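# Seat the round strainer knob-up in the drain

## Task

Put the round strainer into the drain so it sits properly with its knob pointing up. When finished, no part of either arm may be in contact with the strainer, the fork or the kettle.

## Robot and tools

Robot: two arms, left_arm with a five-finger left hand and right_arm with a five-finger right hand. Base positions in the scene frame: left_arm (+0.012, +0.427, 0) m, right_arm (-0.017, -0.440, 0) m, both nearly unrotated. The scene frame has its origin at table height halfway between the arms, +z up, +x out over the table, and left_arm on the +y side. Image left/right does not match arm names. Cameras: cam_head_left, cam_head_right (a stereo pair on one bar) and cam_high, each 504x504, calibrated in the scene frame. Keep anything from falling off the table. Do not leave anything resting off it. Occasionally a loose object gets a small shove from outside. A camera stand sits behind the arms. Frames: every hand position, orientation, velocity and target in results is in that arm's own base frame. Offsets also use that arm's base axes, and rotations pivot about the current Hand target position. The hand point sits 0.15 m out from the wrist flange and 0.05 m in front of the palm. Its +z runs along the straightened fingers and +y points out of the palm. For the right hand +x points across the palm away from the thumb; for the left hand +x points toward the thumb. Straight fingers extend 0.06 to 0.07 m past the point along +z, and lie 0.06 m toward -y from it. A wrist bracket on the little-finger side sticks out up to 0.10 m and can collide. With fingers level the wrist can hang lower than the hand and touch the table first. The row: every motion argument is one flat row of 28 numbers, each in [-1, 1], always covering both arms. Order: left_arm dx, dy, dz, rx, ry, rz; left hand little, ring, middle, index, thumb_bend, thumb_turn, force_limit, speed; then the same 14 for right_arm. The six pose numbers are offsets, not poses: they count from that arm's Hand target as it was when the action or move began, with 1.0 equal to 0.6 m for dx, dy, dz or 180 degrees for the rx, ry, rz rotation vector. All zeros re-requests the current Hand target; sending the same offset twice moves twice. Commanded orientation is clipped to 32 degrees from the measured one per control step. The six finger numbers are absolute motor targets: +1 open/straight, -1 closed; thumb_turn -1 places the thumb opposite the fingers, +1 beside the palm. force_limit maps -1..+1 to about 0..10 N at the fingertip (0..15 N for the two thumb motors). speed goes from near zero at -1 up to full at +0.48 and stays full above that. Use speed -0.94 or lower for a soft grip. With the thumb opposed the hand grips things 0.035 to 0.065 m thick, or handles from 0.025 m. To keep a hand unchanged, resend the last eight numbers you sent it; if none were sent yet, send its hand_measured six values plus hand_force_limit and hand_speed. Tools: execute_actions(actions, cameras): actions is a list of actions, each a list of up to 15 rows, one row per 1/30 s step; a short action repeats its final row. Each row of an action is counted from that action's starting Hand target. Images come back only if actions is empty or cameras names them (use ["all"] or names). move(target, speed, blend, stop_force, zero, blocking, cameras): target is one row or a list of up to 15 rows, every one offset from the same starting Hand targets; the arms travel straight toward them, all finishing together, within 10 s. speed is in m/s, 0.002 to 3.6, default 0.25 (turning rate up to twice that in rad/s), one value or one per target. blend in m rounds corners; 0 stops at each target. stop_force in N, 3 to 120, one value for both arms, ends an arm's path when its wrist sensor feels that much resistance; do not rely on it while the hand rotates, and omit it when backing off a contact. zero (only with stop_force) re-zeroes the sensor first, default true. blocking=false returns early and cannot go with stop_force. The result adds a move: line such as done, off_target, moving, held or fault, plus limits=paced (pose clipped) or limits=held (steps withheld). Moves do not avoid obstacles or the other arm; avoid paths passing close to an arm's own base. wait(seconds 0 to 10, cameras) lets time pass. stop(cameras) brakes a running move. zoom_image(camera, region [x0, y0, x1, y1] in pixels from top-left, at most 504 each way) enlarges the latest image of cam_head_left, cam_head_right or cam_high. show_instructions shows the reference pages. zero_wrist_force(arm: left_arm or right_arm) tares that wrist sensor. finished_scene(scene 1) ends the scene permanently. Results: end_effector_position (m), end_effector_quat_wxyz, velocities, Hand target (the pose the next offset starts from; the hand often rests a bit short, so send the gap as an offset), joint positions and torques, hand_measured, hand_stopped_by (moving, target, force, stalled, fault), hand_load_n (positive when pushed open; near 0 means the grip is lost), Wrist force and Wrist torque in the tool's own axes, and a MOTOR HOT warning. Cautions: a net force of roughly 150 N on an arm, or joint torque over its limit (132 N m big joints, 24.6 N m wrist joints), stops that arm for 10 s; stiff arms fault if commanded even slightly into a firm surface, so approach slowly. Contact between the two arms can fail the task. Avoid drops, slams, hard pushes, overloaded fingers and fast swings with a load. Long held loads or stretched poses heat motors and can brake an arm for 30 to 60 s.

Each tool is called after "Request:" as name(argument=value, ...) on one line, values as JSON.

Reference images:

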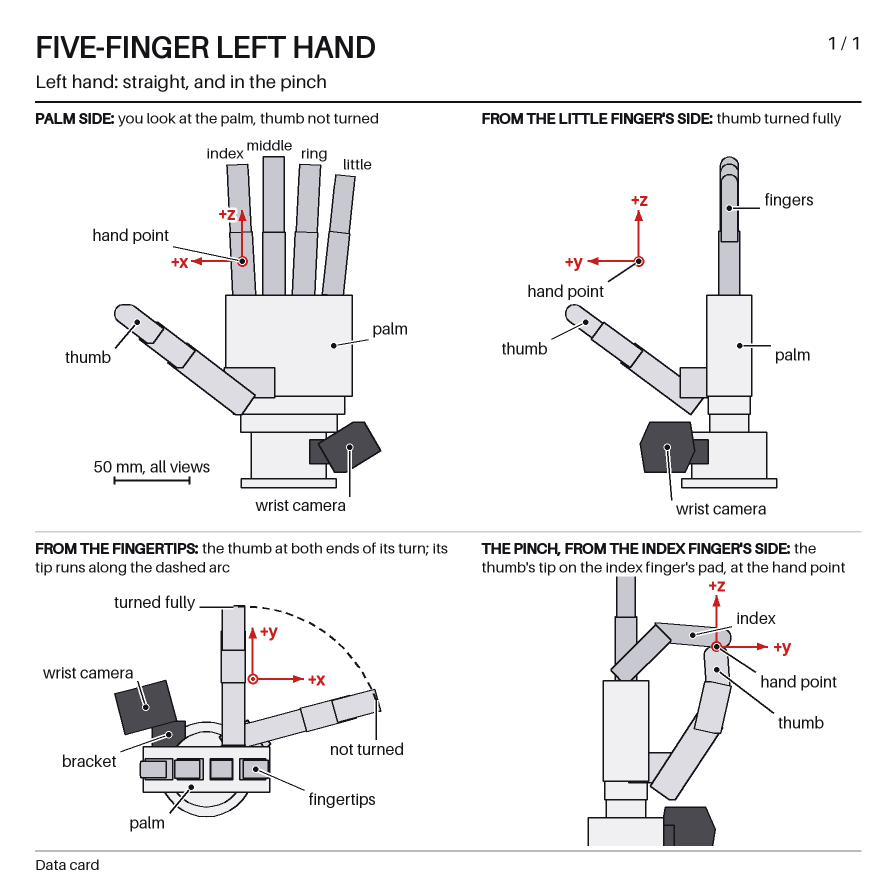

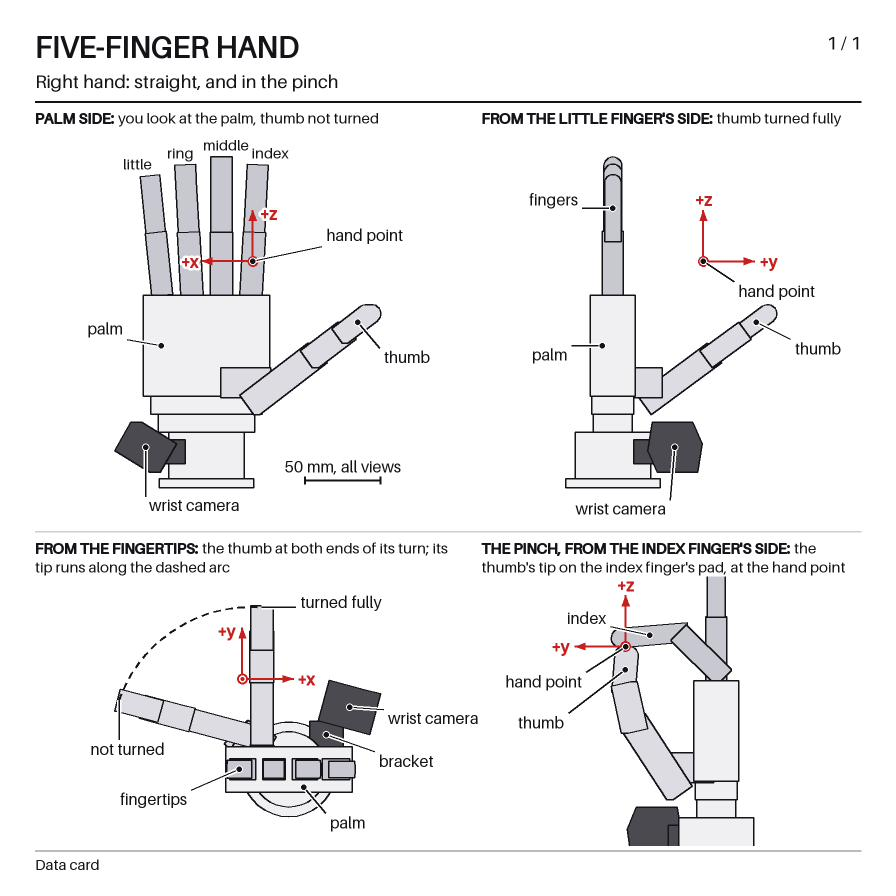

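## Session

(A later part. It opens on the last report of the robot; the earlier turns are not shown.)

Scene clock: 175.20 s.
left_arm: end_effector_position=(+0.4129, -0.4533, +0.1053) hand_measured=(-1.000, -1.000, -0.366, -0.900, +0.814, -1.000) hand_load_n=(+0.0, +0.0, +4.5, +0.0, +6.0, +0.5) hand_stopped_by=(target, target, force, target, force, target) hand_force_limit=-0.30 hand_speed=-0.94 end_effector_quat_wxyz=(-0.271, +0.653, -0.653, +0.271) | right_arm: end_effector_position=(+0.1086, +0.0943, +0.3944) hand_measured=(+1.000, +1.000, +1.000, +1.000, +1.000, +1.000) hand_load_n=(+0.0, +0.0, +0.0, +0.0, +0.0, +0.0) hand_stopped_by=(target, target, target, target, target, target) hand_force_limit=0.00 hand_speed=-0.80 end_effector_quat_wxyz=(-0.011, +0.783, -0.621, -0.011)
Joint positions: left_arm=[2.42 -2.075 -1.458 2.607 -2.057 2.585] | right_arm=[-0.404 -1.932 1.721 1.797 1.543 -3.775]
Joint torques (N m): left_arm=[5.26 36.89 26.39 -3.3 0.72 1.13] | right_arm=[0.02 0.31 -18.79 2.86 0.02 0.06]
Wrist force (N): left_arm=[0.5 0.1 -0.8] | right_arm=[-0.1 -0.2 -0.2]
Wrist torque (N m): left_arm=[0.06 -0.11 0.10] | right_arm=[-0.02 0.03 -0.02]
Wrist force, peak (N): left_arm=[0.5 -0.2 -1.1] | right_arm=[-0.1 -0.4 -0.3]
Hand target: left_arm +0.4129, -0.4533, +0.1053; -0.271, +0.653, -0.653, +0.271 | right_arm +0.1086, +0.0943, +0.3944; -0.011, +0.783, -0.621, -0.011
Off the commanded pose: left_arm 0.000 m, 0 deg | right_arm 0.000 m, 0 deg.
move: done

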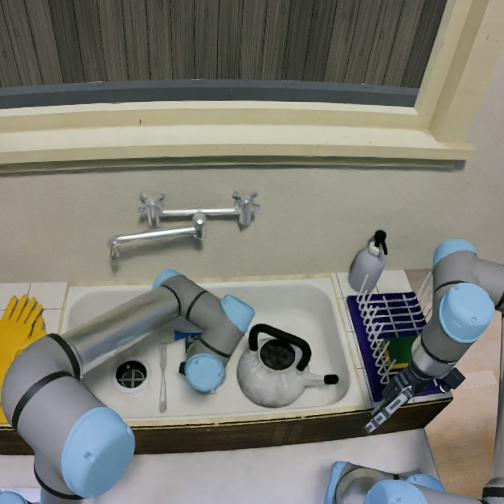

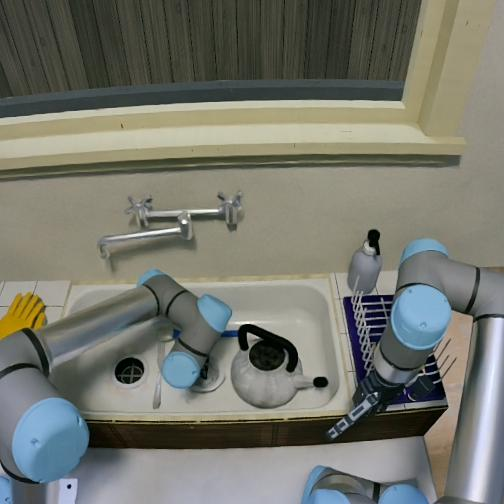

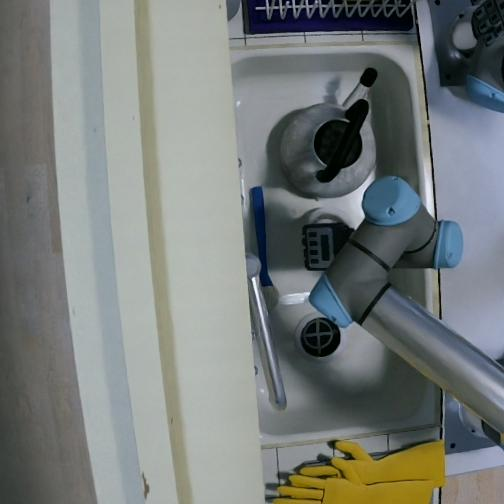

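Request:
move(target=[0, 0, 0.035, 0,0,0, -1, -1, -0.6, -0.9, 0.3, -1, -0.3, -0.94, 0,0,0,0,0,0, 1,1,1,1,1,1,0,-0.8], cameras=["all"], speed=0.04)

Request:
zoom_image(camera="cam_head_right", region=[170, 330, 240, 400])

Request:
zoom_image(camera="cam_high", region=[280, 190, 360, 270])

Scene clock: 197.37 s.
left_arm: end_effector_position=(+0.4130, -0.4534, +0.1266) hand_measured=(-1.000, -1.000, -0.366, -0.900, +0.816, -1.000) hand_load_n=(+0.5, +0.0, +4.0, +0.0, +6.0, +1.5) hand_stopped_by=(target, target, force, target, force, target) hand_force_limit=-0.30 hand_speed=-0.94 end_effector_quat_wxyz=(-0.271, +0.653, -0.653, +0.271) end_effector_velocity=(+0.001, -0.001, -0.001) end_effector_angular_velocity=(-0.002, -0.003, +0.000) | right_arm: end_effector_position=(+0.1086, +0.0943, +0.3944) hand_measured=(+1.000, +1.000, +1.000, +1.000, +1.000, +1.000) hand_load_n=(+0.0, +0.0, +0.0, +0.5, +0.0, +0.0) hand_stopped_by=(target, target, target, target, target, target) hand_force_limit=0.00 hand_speed=-0.80 end_effector_quat_wxyz=(-0.011, +0.783, -0.621, -0.011)
Joint positions: left_arm=[2.42 -2.057 -1.428 2.559 -2.057 2.585] | right_arm=[-0.404 -1.932 1.721 1.797 1.543 -3.775]
Joint velocities: left_arm=[0 0 -0.002 0.006 0 0] | right_arm=[within noise]
Joint torques (N m): left_arm=[2.52 24.97 8.13 1.83 0.56 0.63] | right_arm=[-0.75 -0.37 -18.81 3.13 -0.21 0.03]
Wrist force (N): left_arm=[0.7 1.7 0.5] | right_arm=[-0.1 -0.2 -0.1]
Wrist torque (N m): left_arm=[0.14 -0.11 0.08] | right_arm=[-0.02 0.03 -0.02]
Wrist force, peak (N): left_arm=[0.6 2.4 1.2] | right_arm=[0.0 -0.5 -0.2]
Hand target: left_arm +0.4129, -0.4533, +0.1263; -0.271, +0.653, -0.653, +0.271 | right_arm +0.1086, +0.0943, +0.3944; -0.011, +0.783, -0.621, -0.011
Off the commanded pose: left_arm 0.000 m, 0 deg | right_arm 0.000 m, 0 deg.
move: done

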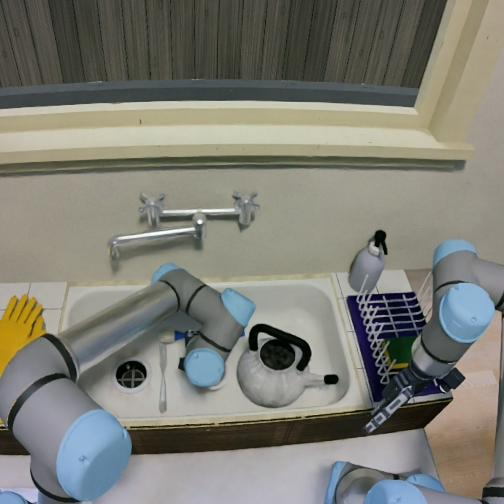

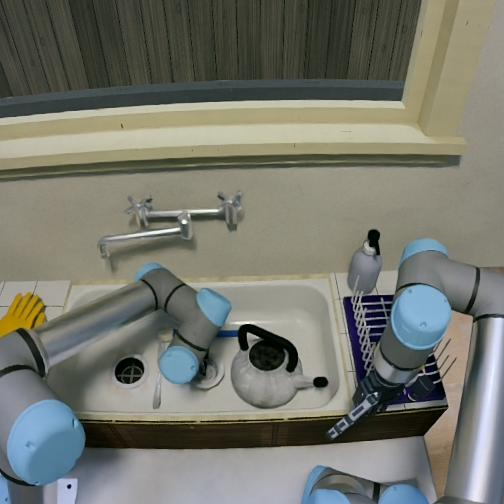

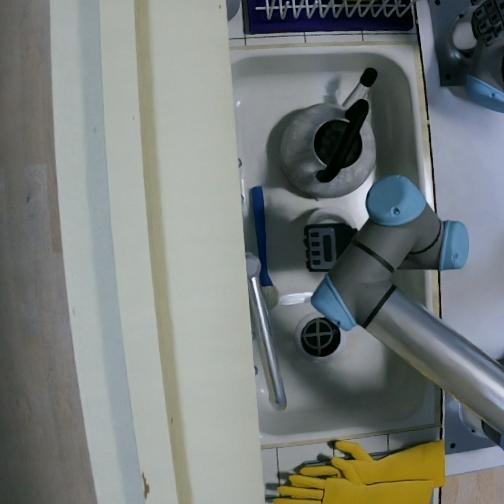

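Scaled by 7.200 from the camera's 504x504 image, which has a finer 720x720 frame.

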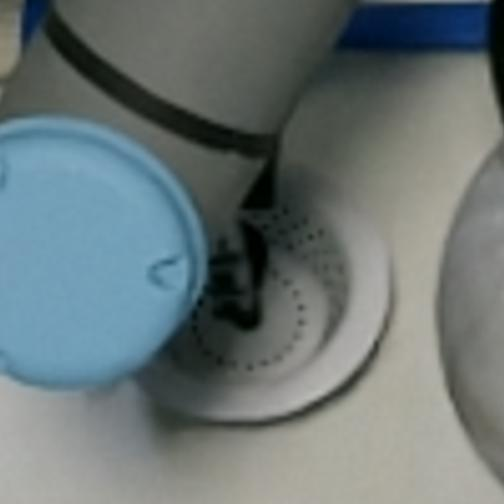

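Scaled by 6.300 from the camera's 504x504 image, which has a finer 720x720 frame.

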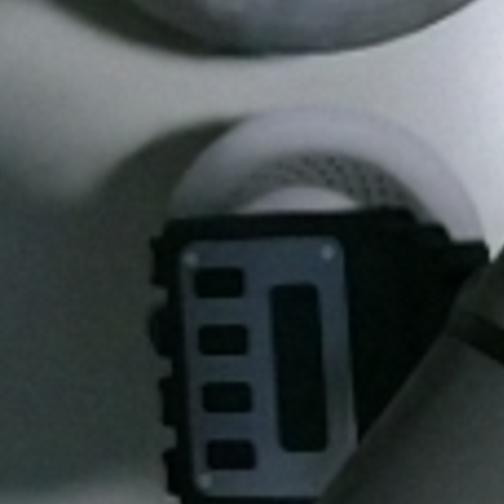

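Request:
move(target=[[0, 0, 0.09, 0,0,0, -1, -1, -0.6, -0.9, 0.3, -1, -0.3, -0.94, 0,0,0,0,0,0, 1,1,1,1,1,1,0,-0.8],[0.02, 0.34, 0.1, 0,0,0, -1, -1, -0.6, -0.9, 0.3, -1, -0.3, -0.94, 0,0,0,0,0,0, 1,1,1,1,1,1,0,-0.8]], cameras=["all"], speed=0.08, blend=0.01)

Request:
zoom_image(camera="cam_head_right", region=[80, 320, 180, 420])

Request:
zoom_image(camera="cam_high", region=[270, 280, 370, 380])

Request:
zoom_image(camera="cam_head_left", region=[80, 320, 180, 420])

Scene clock: 215.87 s.
left_arm: end_effector_position=(+0.4250, -0.2493, +0.1864) hand_measured=(-1.000, -1.000, -0.366, -0.900, +0.816, -1.000) hand_load_n=(+0.0, +0.0, +4.0, +0.5, +6.0, +1.0) hand_stopped_by=(target, target, force, target, force, target) hand_force_limit=-0.30 hand_speed=-0.94 end_effector_quat_wxyz=(-0.271, +0.653, -0.653, +0.271) | right_arm: end_effector_position=(+0.1086, +0.0943, +0.3944) hand_measured=(+1.000, +1.000, +1.000, +1.000, +1.000, +1.000) hand_load_n=(+0.0, +0.0, +0.0, +0.0, +0.0, +0.0) hand_stopped_by=(target, target, target, target, target, target) hand_force_limit=0.00 hand_speed=-0.80 end_effector_quat_wxyz=(-0.011, +0.783, -0.621, -0.011)
Joint positions: left_arm=[2.872 -1.65 -1.778 2.625 -1.76 2.949] | right_arm=[-0.404 -1.932 1.721 1.797 1.543 -3.775]
Joint torques (N m): left_arm=[-5.41 8.21 34.16 -2.6 -1.12 -0.9] | right_arm=[-0.55 -0.14 -20.39 3.16 -0.14 0.03]
Wrist force (N): left_arm=[0.5 1.9 0.6] | right_arm=[0.0 -0.1 -0.2]
Wrist torque (N m): left_arm=[0.18 -0.08 0.06] | right_arm=[-0.01 0.01 -0.01]
Wrist force, peak (N): left_arm=[0.6 3.0 1.6] | right_arm=[-0.2 -0.1 -0.4]
Hand target: left_arm +0.4249, -0.2493, +0.1863; -0.271, +0.653, -0.653, +0.271 | right_arm +0.1086, +0.0943, +0.3944; -0.011, +0.783, -0.621, -0.011
Off the commanded pose: left_arm 0.000 m, 0 deg | right_arm 0.000 m, 0 deg.
move: done

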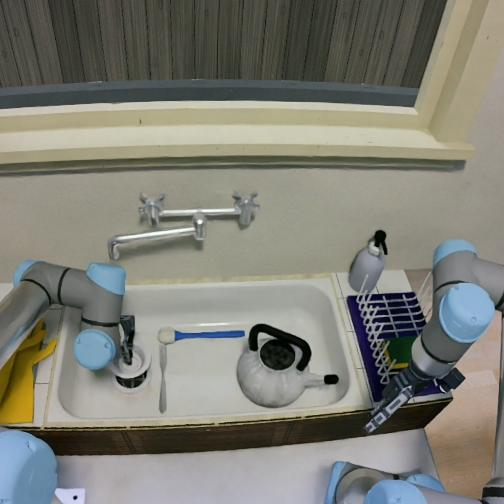

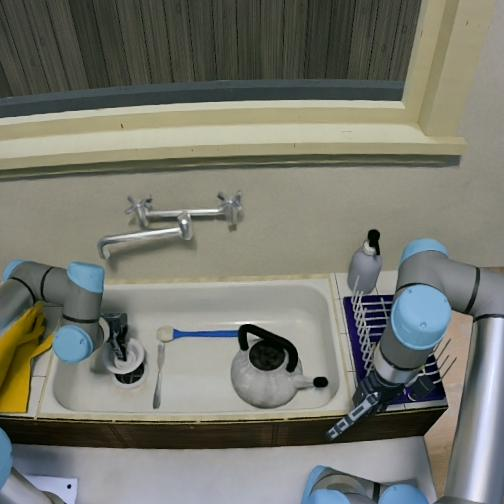

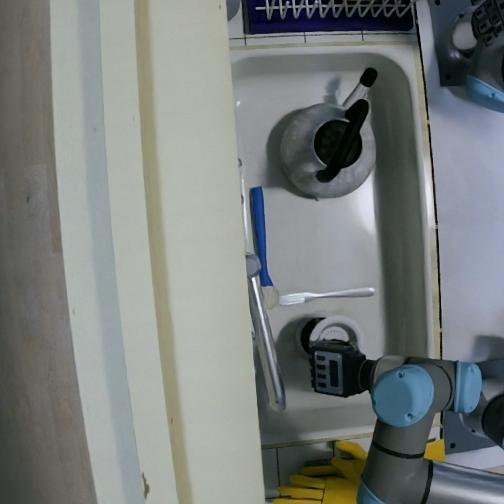

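Scaled by 5.040 from the camera's 504x504 image, which has a finer 720x720 frame.

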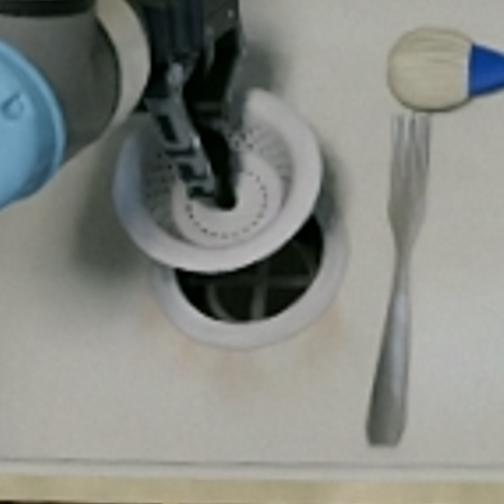

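Scaled by 5.040 from the camera's 504x504 image, which has a finer 720x720 frame.

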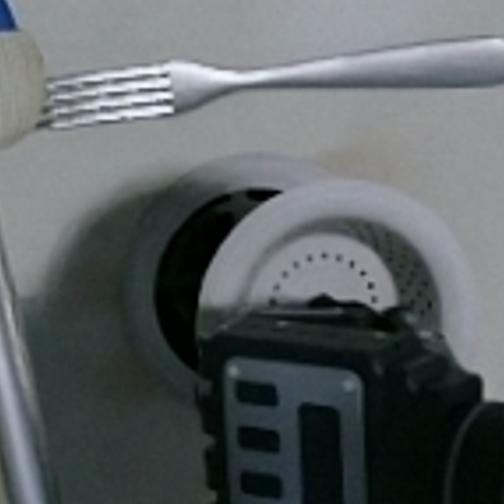

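Scaled by 5.040 from the camera's 504x504 image, which has a finer 720x720 frame.

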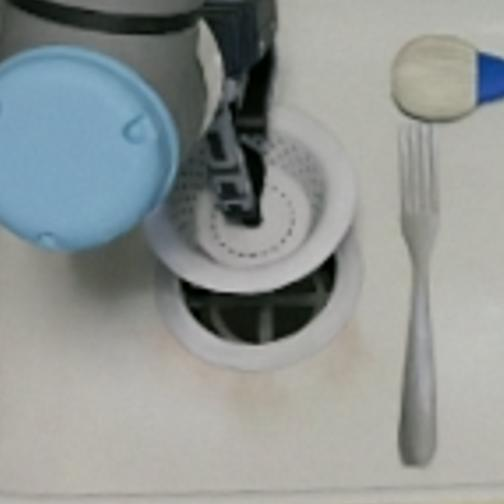

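Request:
move(target=[0.0233, 0.02, -0.1, 0,0,0, -1, -1, -0.6, -0.9, 0.3, -1, -0.3, -0.94, 0,0,0,0,0,0, 1,1,1,1,1,1,0,-0.8], cameras=["all"], speed=0.06, stop_force=4)

Request:
zoom_image(camera="cam_head_right", region=[80, 320, 180, 420])

Request:
zoom_image(camera="cam_high", region=[270, 280, 370, 380])

Request:
zoom_image(camera="cam_head_left", region=[80, 320, 180, 420])

Scene clock: 234.67 s.
left_arm: end_effector_position=(+0.4389, -0.2373, +0.1263) hand_measured=(-1.000, -1.000, -0.366, -0.900, +0.816, -1.000) hand_load_n=(+0.0, +0.0, +4.0, +0.0, +6.0, +1.0) hand_stopped_by=(target, target, force, target, force, target) hand_force_limit=-0.30 hand_speed=-0.94 end_effector_quat_wxyz=(-0.271, +0.653, -0.653, +0.271) | right_arm: end_effector_position=(+0.1086, +0.0943, +0.3944) hand_measured=(+1.000, +1.000, +1.000, +1.000, +1.000, +1.000) hand_load_n=(+0.0, +0.0, +0.0, +0.0, +0.0, +0.0) hand_stopped_by=(target, target, target, target, target, target) hand_force_limit=0.00 hand_speed=-0.80 end_effector_quat_wxyz=(-0.011, +0.783, -0.621, -0.011)
Joint positions: left_arm=[2.916 -1.712 -1.872 2.786 -1.729 2.981] | right_arm=[-0.404 -1.932 1.721 1.797 1.543 -3.775]
Joint torques (N m): left_arm=[-10.65 36.67 33.5 -3.28 -1.51 -1.44] | right_arm=[-0.52 0.08 -20.93 3.09 -0.3 -0.09]
Wrist force (N): left_arm=[0.8 1.9 0.8] | right_arm=[0.1 0.0 -0.1]
Wrist torque (N m): left_arm=[0.17 -0.11 0.00] | right_arm=[0.00 -0.02 0.00]
Wrist force, peak (N): left_arm=[0.6 2.5 1.3] | right_arm=[0.0 -0.4 -0.3]
Hand target: left_arm +0.4389, -0.2373, +0.1263; -0.271, +0.653, -0.653, +0.271 | right_arm +0.1086, +0.0943, +0.3944; -0.011, +0.783, -0.621, -0.011
Off the commanded pose: left_arm 0.000 m, 0 deg | right_arm 0.000 m, 0 deg.
move: done

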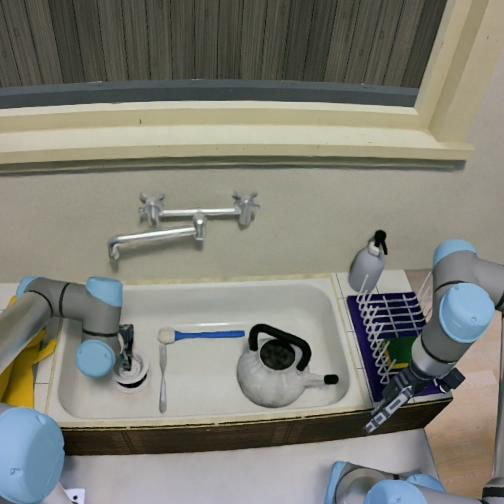

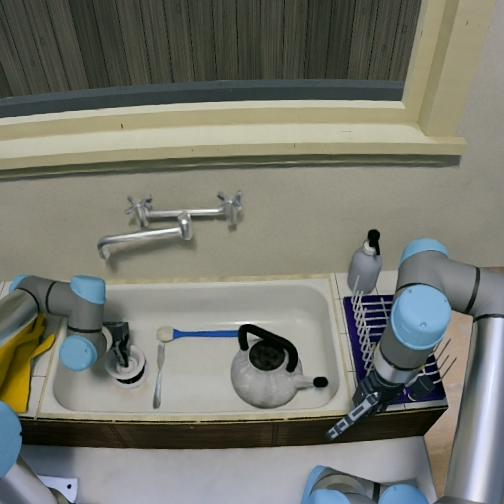

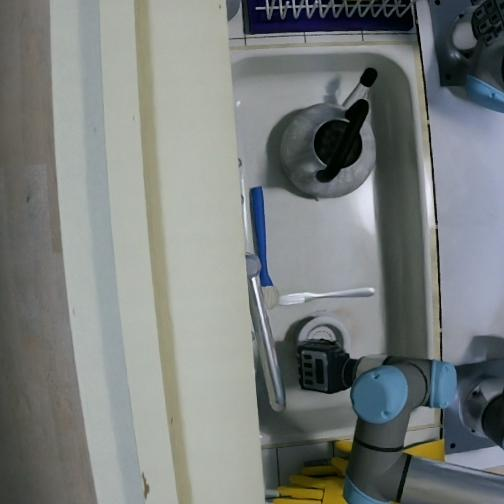

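Scaled by 5.040 from the camera's 504x504 image, which has a finer 720x720 frame.

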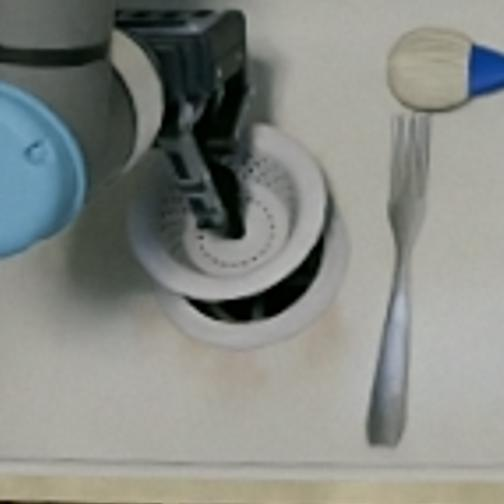

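Scaled by 5.040 from the camera's 504x504 image, which has a finer 720x720 frame.

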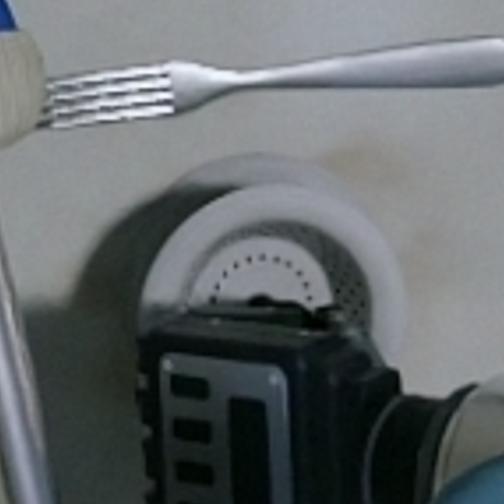

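Scaled by 5.040 from the camera's 504x504 image, which has a finer 720x720 frame.

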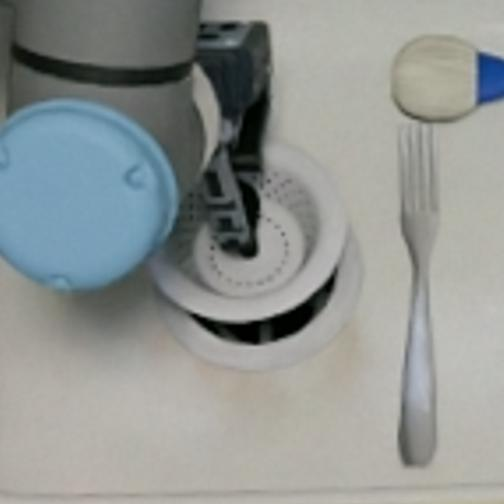

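Request:
move(target=[0.0, 0.0042, -0.1, 0,0,0, -1, -1, -0.6, -0.9, 0.3, -1, -0.3, -0.94, 0,0,0,0,0,0, 1,1,1,1,1,1,0,-0.8], cameras=["all"], speed=0.03, stop_force=3)

Request:
zoom_image(camera="cam_head_right", region=[80, 320, 180, 420])

Request:
zoom_image(camera="cam_high", region=[270, 280, 370, 380])

Request:
zoom_image(camera="cam_head_left", region=[80, 320, 180, 420])

Scene clock: 248.63 s.
left_arm: end_effector_position=(+0.4389, -0.2353, +0.0772) hand_measured=(-1.000, -1.000, -0.366, -0.900, +0.816, -1.000) hand_load_n=(+0.0, +0.0, +3.0, +0.0, +6.0, +0.5) hand_stopped_by=(target, target, force, target, force, target) hand_force_limit=-0.30 hand_speed=-0.94 end_effector_quat_wxyz=(-0.271, +0.653, -0.653, +0.271) | right_arm: end_effector_position=(+0.1086, +0.0943, +0.3944) hand_measured=(+1.000, +1.000, +1.000, +1.000, +1.000, +1.000) hand_load_n=(+0.0, +0.0, +0.0, +0.0, +0.0, +0.0) hand_stopped_by=(target, target, target, target, target, target) hand_force_limit=0.00 hand_speed=-0.80 end_effector_quat_wxyz=(-0.011, +0.783, -0.621, -0.011)
Joint positions: left_arm=[2.922 -1.769 -1.946 2.918 -1.725 2.985] | right_arm=[-0.404 -1.932 1.721 1.797 1.543 -3.775]
Joint torques (N m): left_arm=[-10.3 36.97 31.5 2.46 -1.47 -1.22] | right_arm=[-0.37 -0.19 -21.05 3.33 -0.28 -0.11]
Wrist force (N): left_arm=[0.7 1.6 0.6] | right_arm=[-0.2 -0.1 -0.1]
Wrist torque (N m): left_arm=[0.14 -0.10 0.00] | right_arm=[-0.02 0.03 -0.02]
Wrist force, peak (N): left_arm=[0.8 2.2 0.8] | right_arm=[-0.1 -0.4 -0.3]
Hand target: left_arm +0.4389, -0.2353, +0.0772; -0.271, +0.653, -0.653, +0.271 (not the last commanded pose) | right_arm +0.1086, +0.0943, +0.3944; -0.011, +0.783, -0.621, -0.011
Off the commanded pose: left_arm 0.011 m, 0 deg | right_arm 0.000 m, 0 deg.
move: contact (left_arm)

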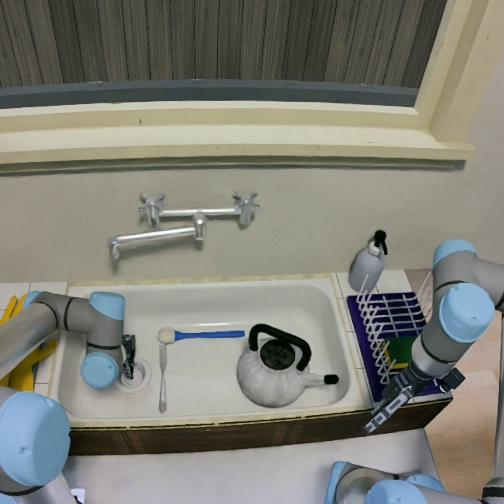

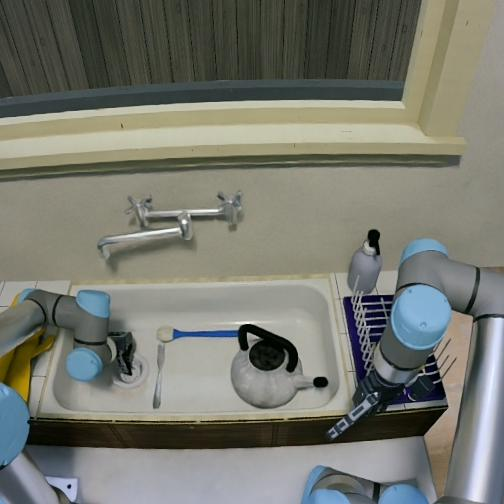

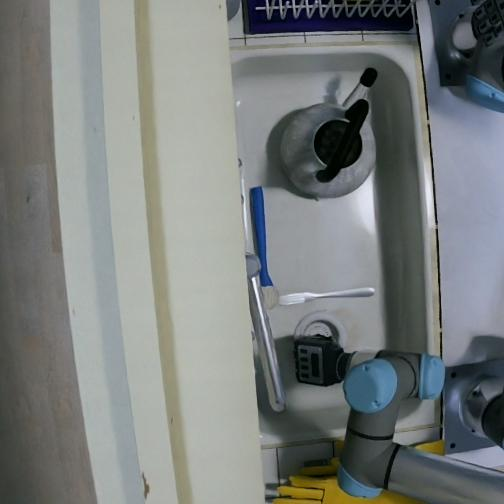

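Scaled by 5.040 from the camera's 504x504 image, which has a finer 720x720 frame.

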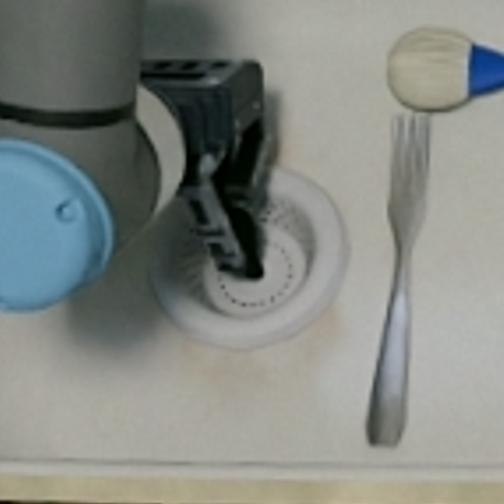

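Scaled by 5.040 from the camera's 504x504 image, which has a finer 720x720 frame.

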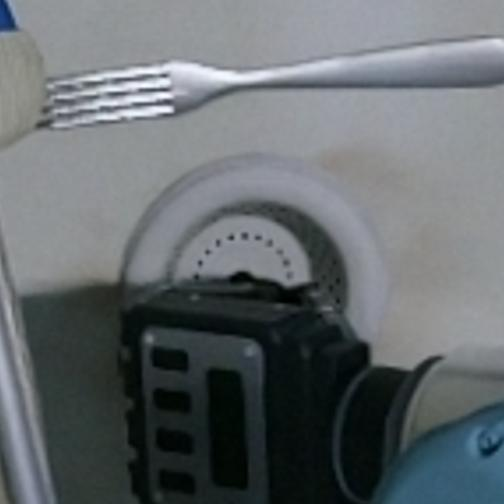

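Scaled by 5.040 from the camera's 504x504 image, which has a finer 720x720 frame.

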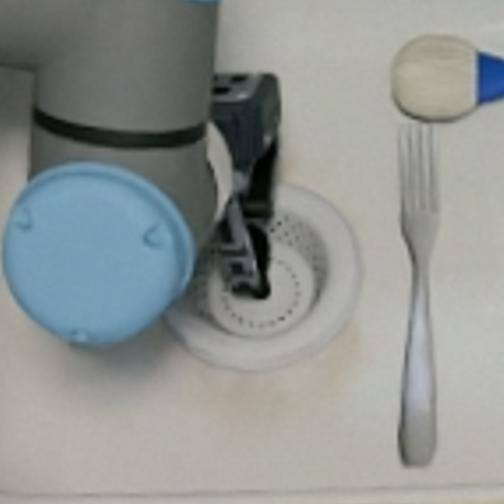

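Request:
move(target=[0.0, 0.0, -0.012, 0,0,0, -1, -1, -0.6, -0.9, 0.3, -1, -0.3, -0.94, 0,0,0,0,0,0, 1,1,1,1,1,1,0,-0.8], cameras=["all"], speed=0.02, stop_force=5)

Request:
zoom_image(camera="cam_head_right", region=[80, 320, 180, 420])

Request:
zoom_image(camera="cam_head_left", region=[80, 320, 180, 420])

Scene clock: 253.27 s.
left_arm: end_effector_position=(+0.4389, -0.2353, +0.0700) hand_measured=(-1.000, -1.000, -0.366, -0.900, +0.816, -1.000) hand_load_n=(+0.0, +0.0, +2.5, +0.0, +4.0, +0.5) hand_stopped_by=(target, target, force, target, force, target) hand_force_limit=-0.30 hand_speed=-0.94 end_effector_quat_wxyz=(-0.271, +0.653, -0.653, +0.271) | right_arm: end_effector_position=(+0.1086, +0.0943, +0.3944) hand_measured=(+1.000, +1.000, +1.000, +1.000, +1.000, +1.000) hand_load_n=(+0.0, +0.0, +0.0, +0.0, +0.0, +0.0) hand_stopped_by=(target, target, target, target, target, target) hand_force_limit=0.00 hand_speed=-0.80 end_effector_quat_wxyz=(-0.011, +0.783, -0.621, -0.011)
Joint positions: left_arm=[2.922 -1.779 -1.956 2.937 -1.725 2.985] | right_arm=[-0.404 -1.932 1.721 1.797 1.543 -3.775]
Joint torques (N m): left_arm=[-5.99 38.35 31.47 -2.97 -0.7 -0.97] | right_arm=[-0.38 0.35 -21.55 3.42 -0.19 0.03]
Wrist force (N): left_arm=[0.4 1.4 0.5] | right_arm=[0.0 -0.2 -0.1]
Wrist torque (N m): left_arm=[0.15 -0.07 -0.01] | right_arm=[-0.02 0.01 -0.01]
Wrist force, peak (N): left_arm=[0.7 2.2 0.9] | right_arm=[-0.2 -0.3 -0.4]
Hand target: left_arm +0.4389, -0.2353, +0.0700; -0.271, +0.653, -0.653, +0.271 | right_arm +0.1086, +0.0943, +0.3944; -0.011, +0.783, -0.621, -0.011
Off the commanded pose: left_arm 0.000 m, 0 deg | right_arm 0.000 m, 0 deg.
move: done

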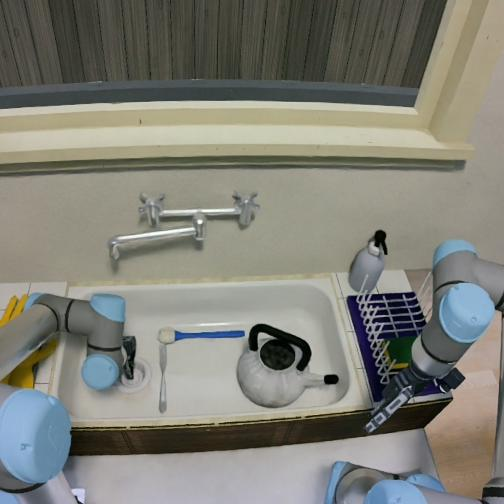

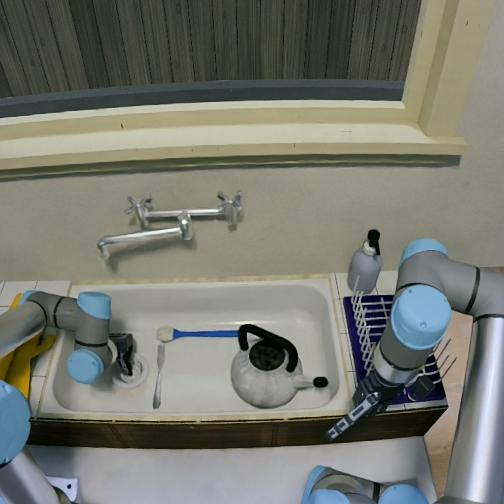

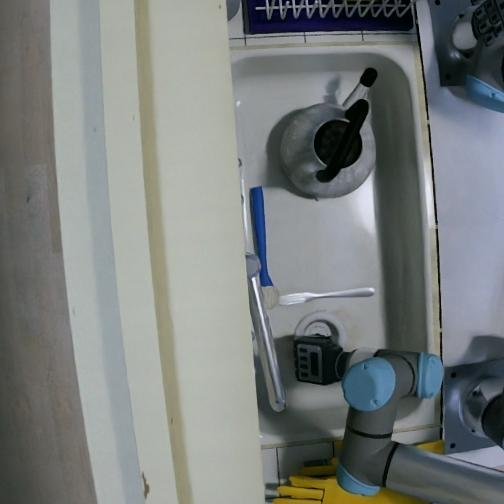

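Scaled by 5.040 from the camera's 504x504 image, which has a finer 720x720 frame.

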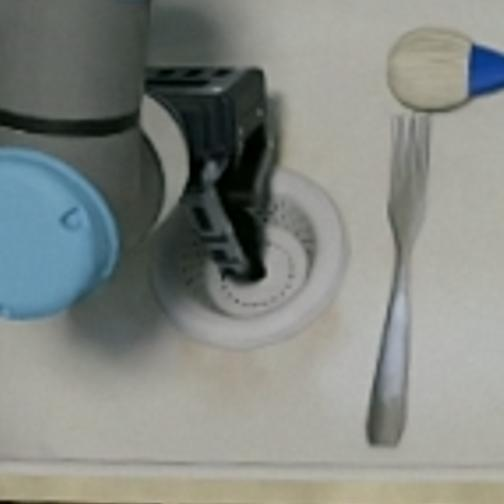

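Scaled by 5.040 from the camera's 504x504 image, which has a finer 720x720 frame.

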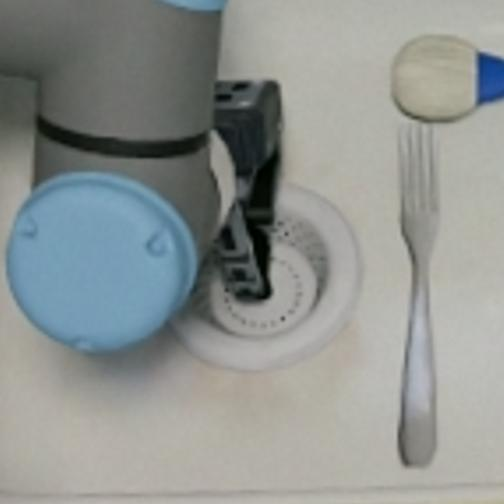

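Request:
move(target=[0.0, 0.0, 0.0, 0,0,0, -1, -1, 0.0, -0.9, 1, -1, -0.3, -0.85, 0,0,0,0,0,0, 1,1,1,1,1,1,0,-0.8], cameras=["all"])

Request:
zoom_image(camera="cam_head_right", region=[80, 320, 180, 420])

Request:
zoom_image(camera="cam_high", region=[270, 280, 370, 380])

Scene clock: 257.37 s.
left_arm: end_effector_position=(+0.4389, -0.2353, +0.0701) hand_measured=(-1.000, -1.000, -0.124, -0.900, +1.000, -1.000) hand_load_n=(+0.0, +0.0, -13.0, +0.0, +0.0, +0.0) hand_stopped_by=(target, target, stalled, target, target, target) hand_force_limit=-0.30 hand_speed=-0.85 end_effector_quat_wxyz=(-0.271, +0.653, -0.653, +0.271) | right_arm: end_effector_position=(+0.1086, +0.0943, +0.3944) hand_measured=(+1.000, +1.000, +1.000, +1.000, +1.000, +1.000) hand_load_n=(+0.0, +0.0, -0.5, +0.0, +0.0, +0.0) hand_stopped_by=(target, target, target, target, target, target) hand_force_limit=0.00 hand_speed=-0.80 end_effector_quat_wxyz=(-0.011, +0.783, -0.621, -0.011)
Joint positions: left_arm=[2.922 -1.779 -1.956 2.937 -1.725 2.985] | right_arm=[-0.404 -1.932 1.721 1.797 1.543 -3.775]
Joint torques (N m): left_arm=[4.76 23.61 24.72 0.77 1.06 -0.36] | right_arm=[-0.93 1.52 -21.59 3.23 -0.15 0.13]
Wrist force (N): left_arm=[0.6 -5.7 -12.3] | right_arm=[-0.1 -0.1 -0.2]
Wrist torque (N m): left_arm=[-0.11 -0.36 0.15] | right_arm=[0.00 0.02 -0.01]
Wrist force, peak (N): left_arm=[0.5 -6.0 -13.3] | right_arm=[0.1 -0.2 -0.4]
Hand target: left_arm +0.4389, -0.2353, +0.0700; -0.271, +0.653, -0.653, +0.271 | right_arm +0.1086, +0.0943, +0.3944; -0.011, +0.783, -0.621, -0.011
Off the commanded pose: left_arm 0.000 m, 0 deg | right_arm 0.000 m, 0 deg.
move: done

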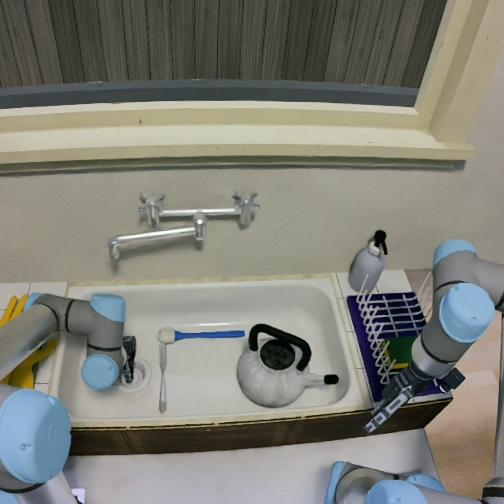

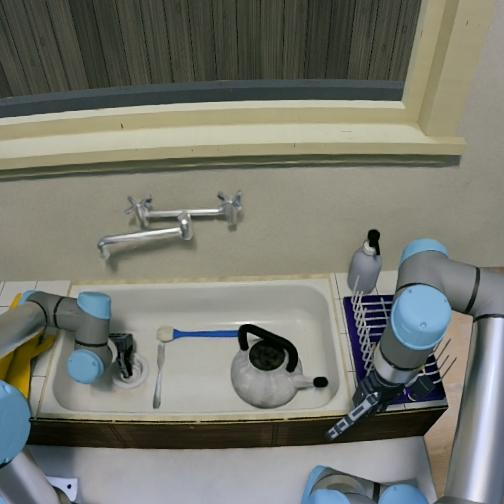

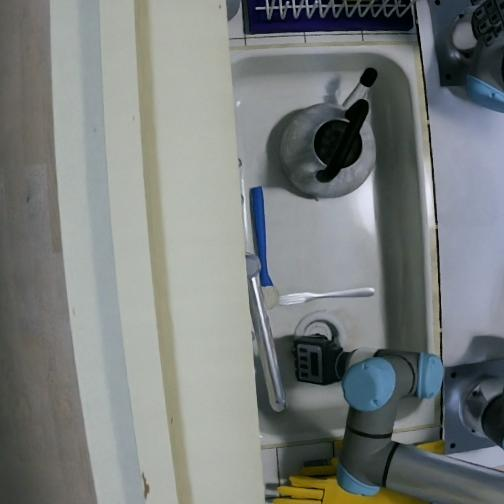

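Scaled by 5.040 from the camera's 504x504 image, which has a finer 720x720 frame.

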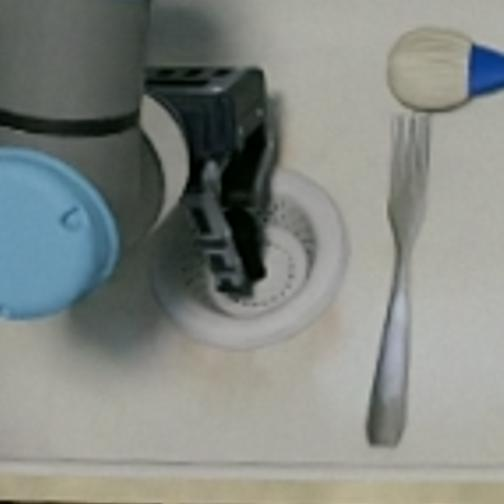

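Scaled by 5.040 from the camera's 504x504 image, which has a finer 720x720 frame.

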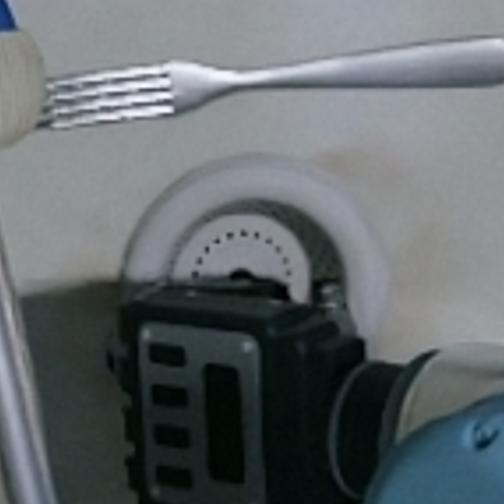

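Request:
move(target=[0.0, 0.0, 0.0, 0,0,0, -1, -1, -0.22, -0.9, 1, -1, -0.3, -0.85, 0,0,0,0,0,0, 1,1,1,1,1,1,0,-0.8])

Request:
move(target=[0.0, 0.0, 0.022, 0,0,0, -1, -1, -0.22, -0.9, 1, -1, -0.3, -0.85, 0,0,0,0,0,0, 1,1,1,1,1,1,0,-0.8], speed=0.03, stop_force=4, cameras=["all"])

Request:
zoom_image(camera="cam_head_right", region=[80, 320, 180, 420])

Request:
zoom_image(camera="cam_high", region=[270, 280, 370, 380])

Scene clock: 263.53 s.
left_arm: end_effector_position=(+0.4389, -0.2353, +0.0700) hand_measured=(-1.000, -1.000, -0.220, -0.900, +1.000, -1.000) hand_load_n=(+0.0, +0.0, +0.0, +0.0, -0.5, +0.0) hand_stopped_by=(target, target, target, target, target, target) hand_force_limit=-0.30 hand_speed=-0.85 end_effector_quat_wxyz=(-0.271, +0.653, -0.653, +0.271) | right_arm: end_effector_position=(+0.1086, +0.0943, +0.3944) hand_measured=(+1.000, +1.000, +1.000, +1.000, +1.000, +1.000) hand_load_n=(+0.0, +0.0, +0.0, +0.0, +0.0, +0.0) hand_stopped_by=(target, target, target, target, target, target) hand_force_limit=0.00 hand_speed=-0.80 end_effector_quat_wxyz=(-0.011, +0.783, -0.621, -0.011)
Joint positions: left_arm=[2.922 -1.779 -1.956 2.937 -1.725 2.985] | right_arm=[-0.404 -1.932 1.721 1.797 1.543 -3.775]
Joint torques (N m): left_arm=[8.88 17.07 7.77 -1.51 1.07 0.25] | right_arm=[0.25 0.46 -22.22 3.48 -0.32 0.06]
Wrist force (N): left_arm=[0.7 0.8 -0.2] | right_arm=[-0.1 -0.1 -0.1]
Wrist torque (N m): left_arm=[0.13 -0.11 0.00] | right_arm=[-0.01 0.02 -0.01]
Wrist force, peak (N): left_arm=[0.5 -6.0 -12.7] | right_arm=[0.0 -0.5 -0.3]
Hand target: left_arm +0.4389, -0.2353, +0.0700; -0.271, +0.653, -0.653, +0.271 | right_arm +0.1086, +0.0943, +0.3944; -0.011, +0.783, -0.621, -0.011
Off the commanded pose: left_arm 0.000 m, 0 deg | right_arm 0.000 m, 0 deg.
move: done

Scene clock: 265.10 s.
left_arm: end_effector_position=(+0.4389, -0.2353, +0.0832) hand_measured=(-1.000, -1.000, -0.220, -0.900, +1.000, -1.000) hand_load_n=(+0.5, +0.0, +0.0, +0.0, +0.0, +0.0) hand_stopped_by=(target, target, target, target, target, target) hand_force_limit=-0.30 hand_speed=-0.85 end_effector_quat_wxyz=(-0.271, +0.653, -0.653, +0.271) | right_arm: end_effector_position=(+0.1086, +0.0943, +0.3944) hand_measured=(+1.000, +1.000, +1.000, +1.000, +1.000, +1.000) hand_load_n=(+0.0, +0.0, +0.0, +0.0, +0.0, +0.0) hand_stopped_by=(target, target, target, target, target, target) hand_force_limit=0.00 hand_speed=-0.80 end_effector_quat_wxyz=(-0.011, +0.783, -0.621, -0.011)
Joint positions: left_arm=[2.922 -1.761 -1.938 2.902 -1.725 2.985] | right_arm=[-0.404 -1.932 1.721 1.797 1.543 -3.775]
Joint torques (N m): left_arm=[8.98 9.76 7.45 2.53 1.03 0.54] | right_arm=[-0.05 0.86 -22.54 3.44 -0.24 -0.02]
Wrist force (N): left_arm=[0.5 0.9 -0.3] | right_arm=[-0.1 -0.1 -0.2]
Wrist torque (N m): left_arm=[0.14 -0.08 -0.01] | right_arm=[-0.01 0.03 -0.01]
Wrist force, peak (N): left_arm=[0.6 1.4 0.1] | right_arm=[0.0 -0.4 -0.2]
Hand target: left_arm +0.4389, -0.2353, +0.0832; -0.271, +0.653, -0.653, +0.271 | right_arm +0.1086, +0.0943, +0.3944; -0.011, +0.783, -0.621, -0.011
Off the commanded pose: left_arm 0.000 m, 0 deg | right_arm 0.000 m, 0 deg.
move: done

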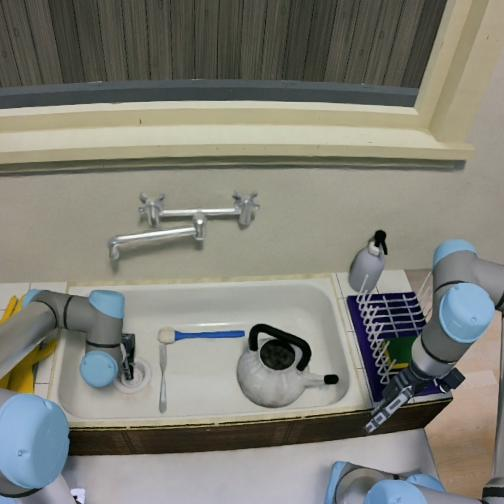

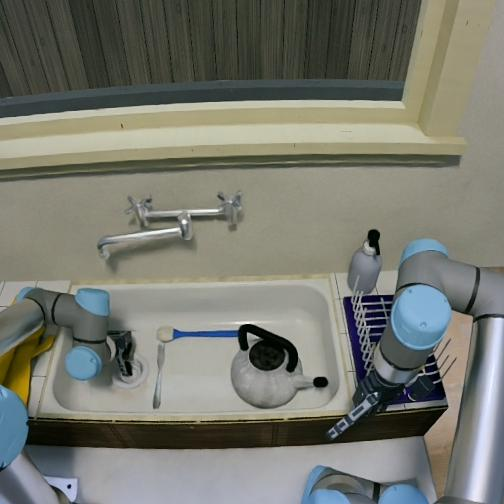

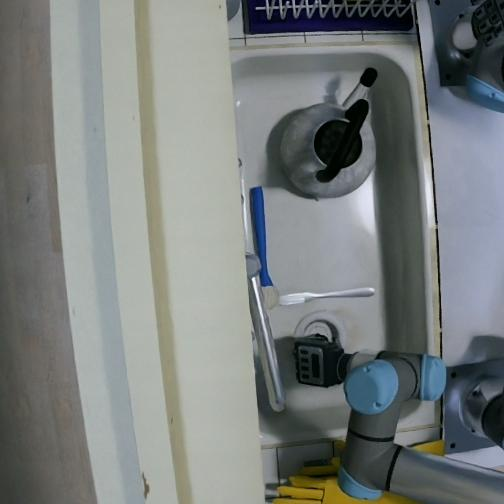

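Scaled by 5.040 from the camera's 504x504 image, which has a finer 720x720 frame.

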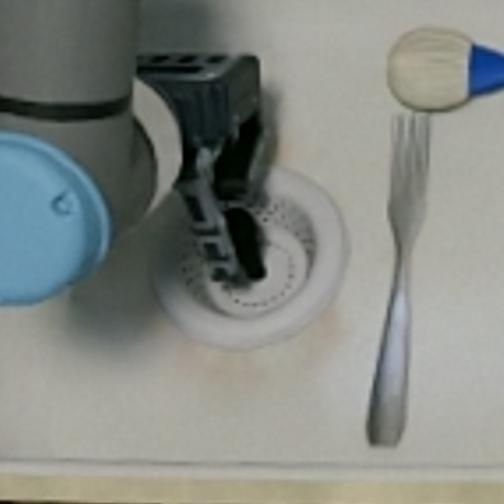

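Scaled by 5.040 from the camera's 504x504 image, which has a finer 720x720 frame.

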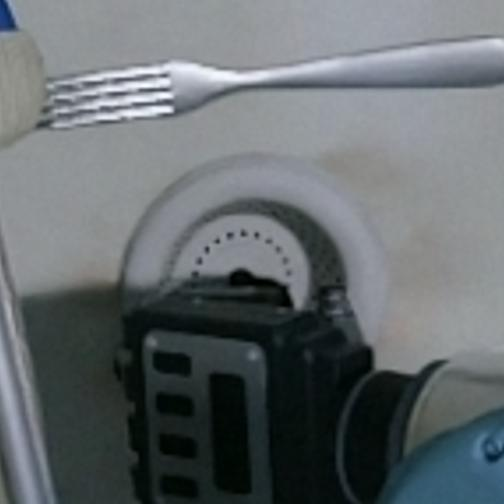

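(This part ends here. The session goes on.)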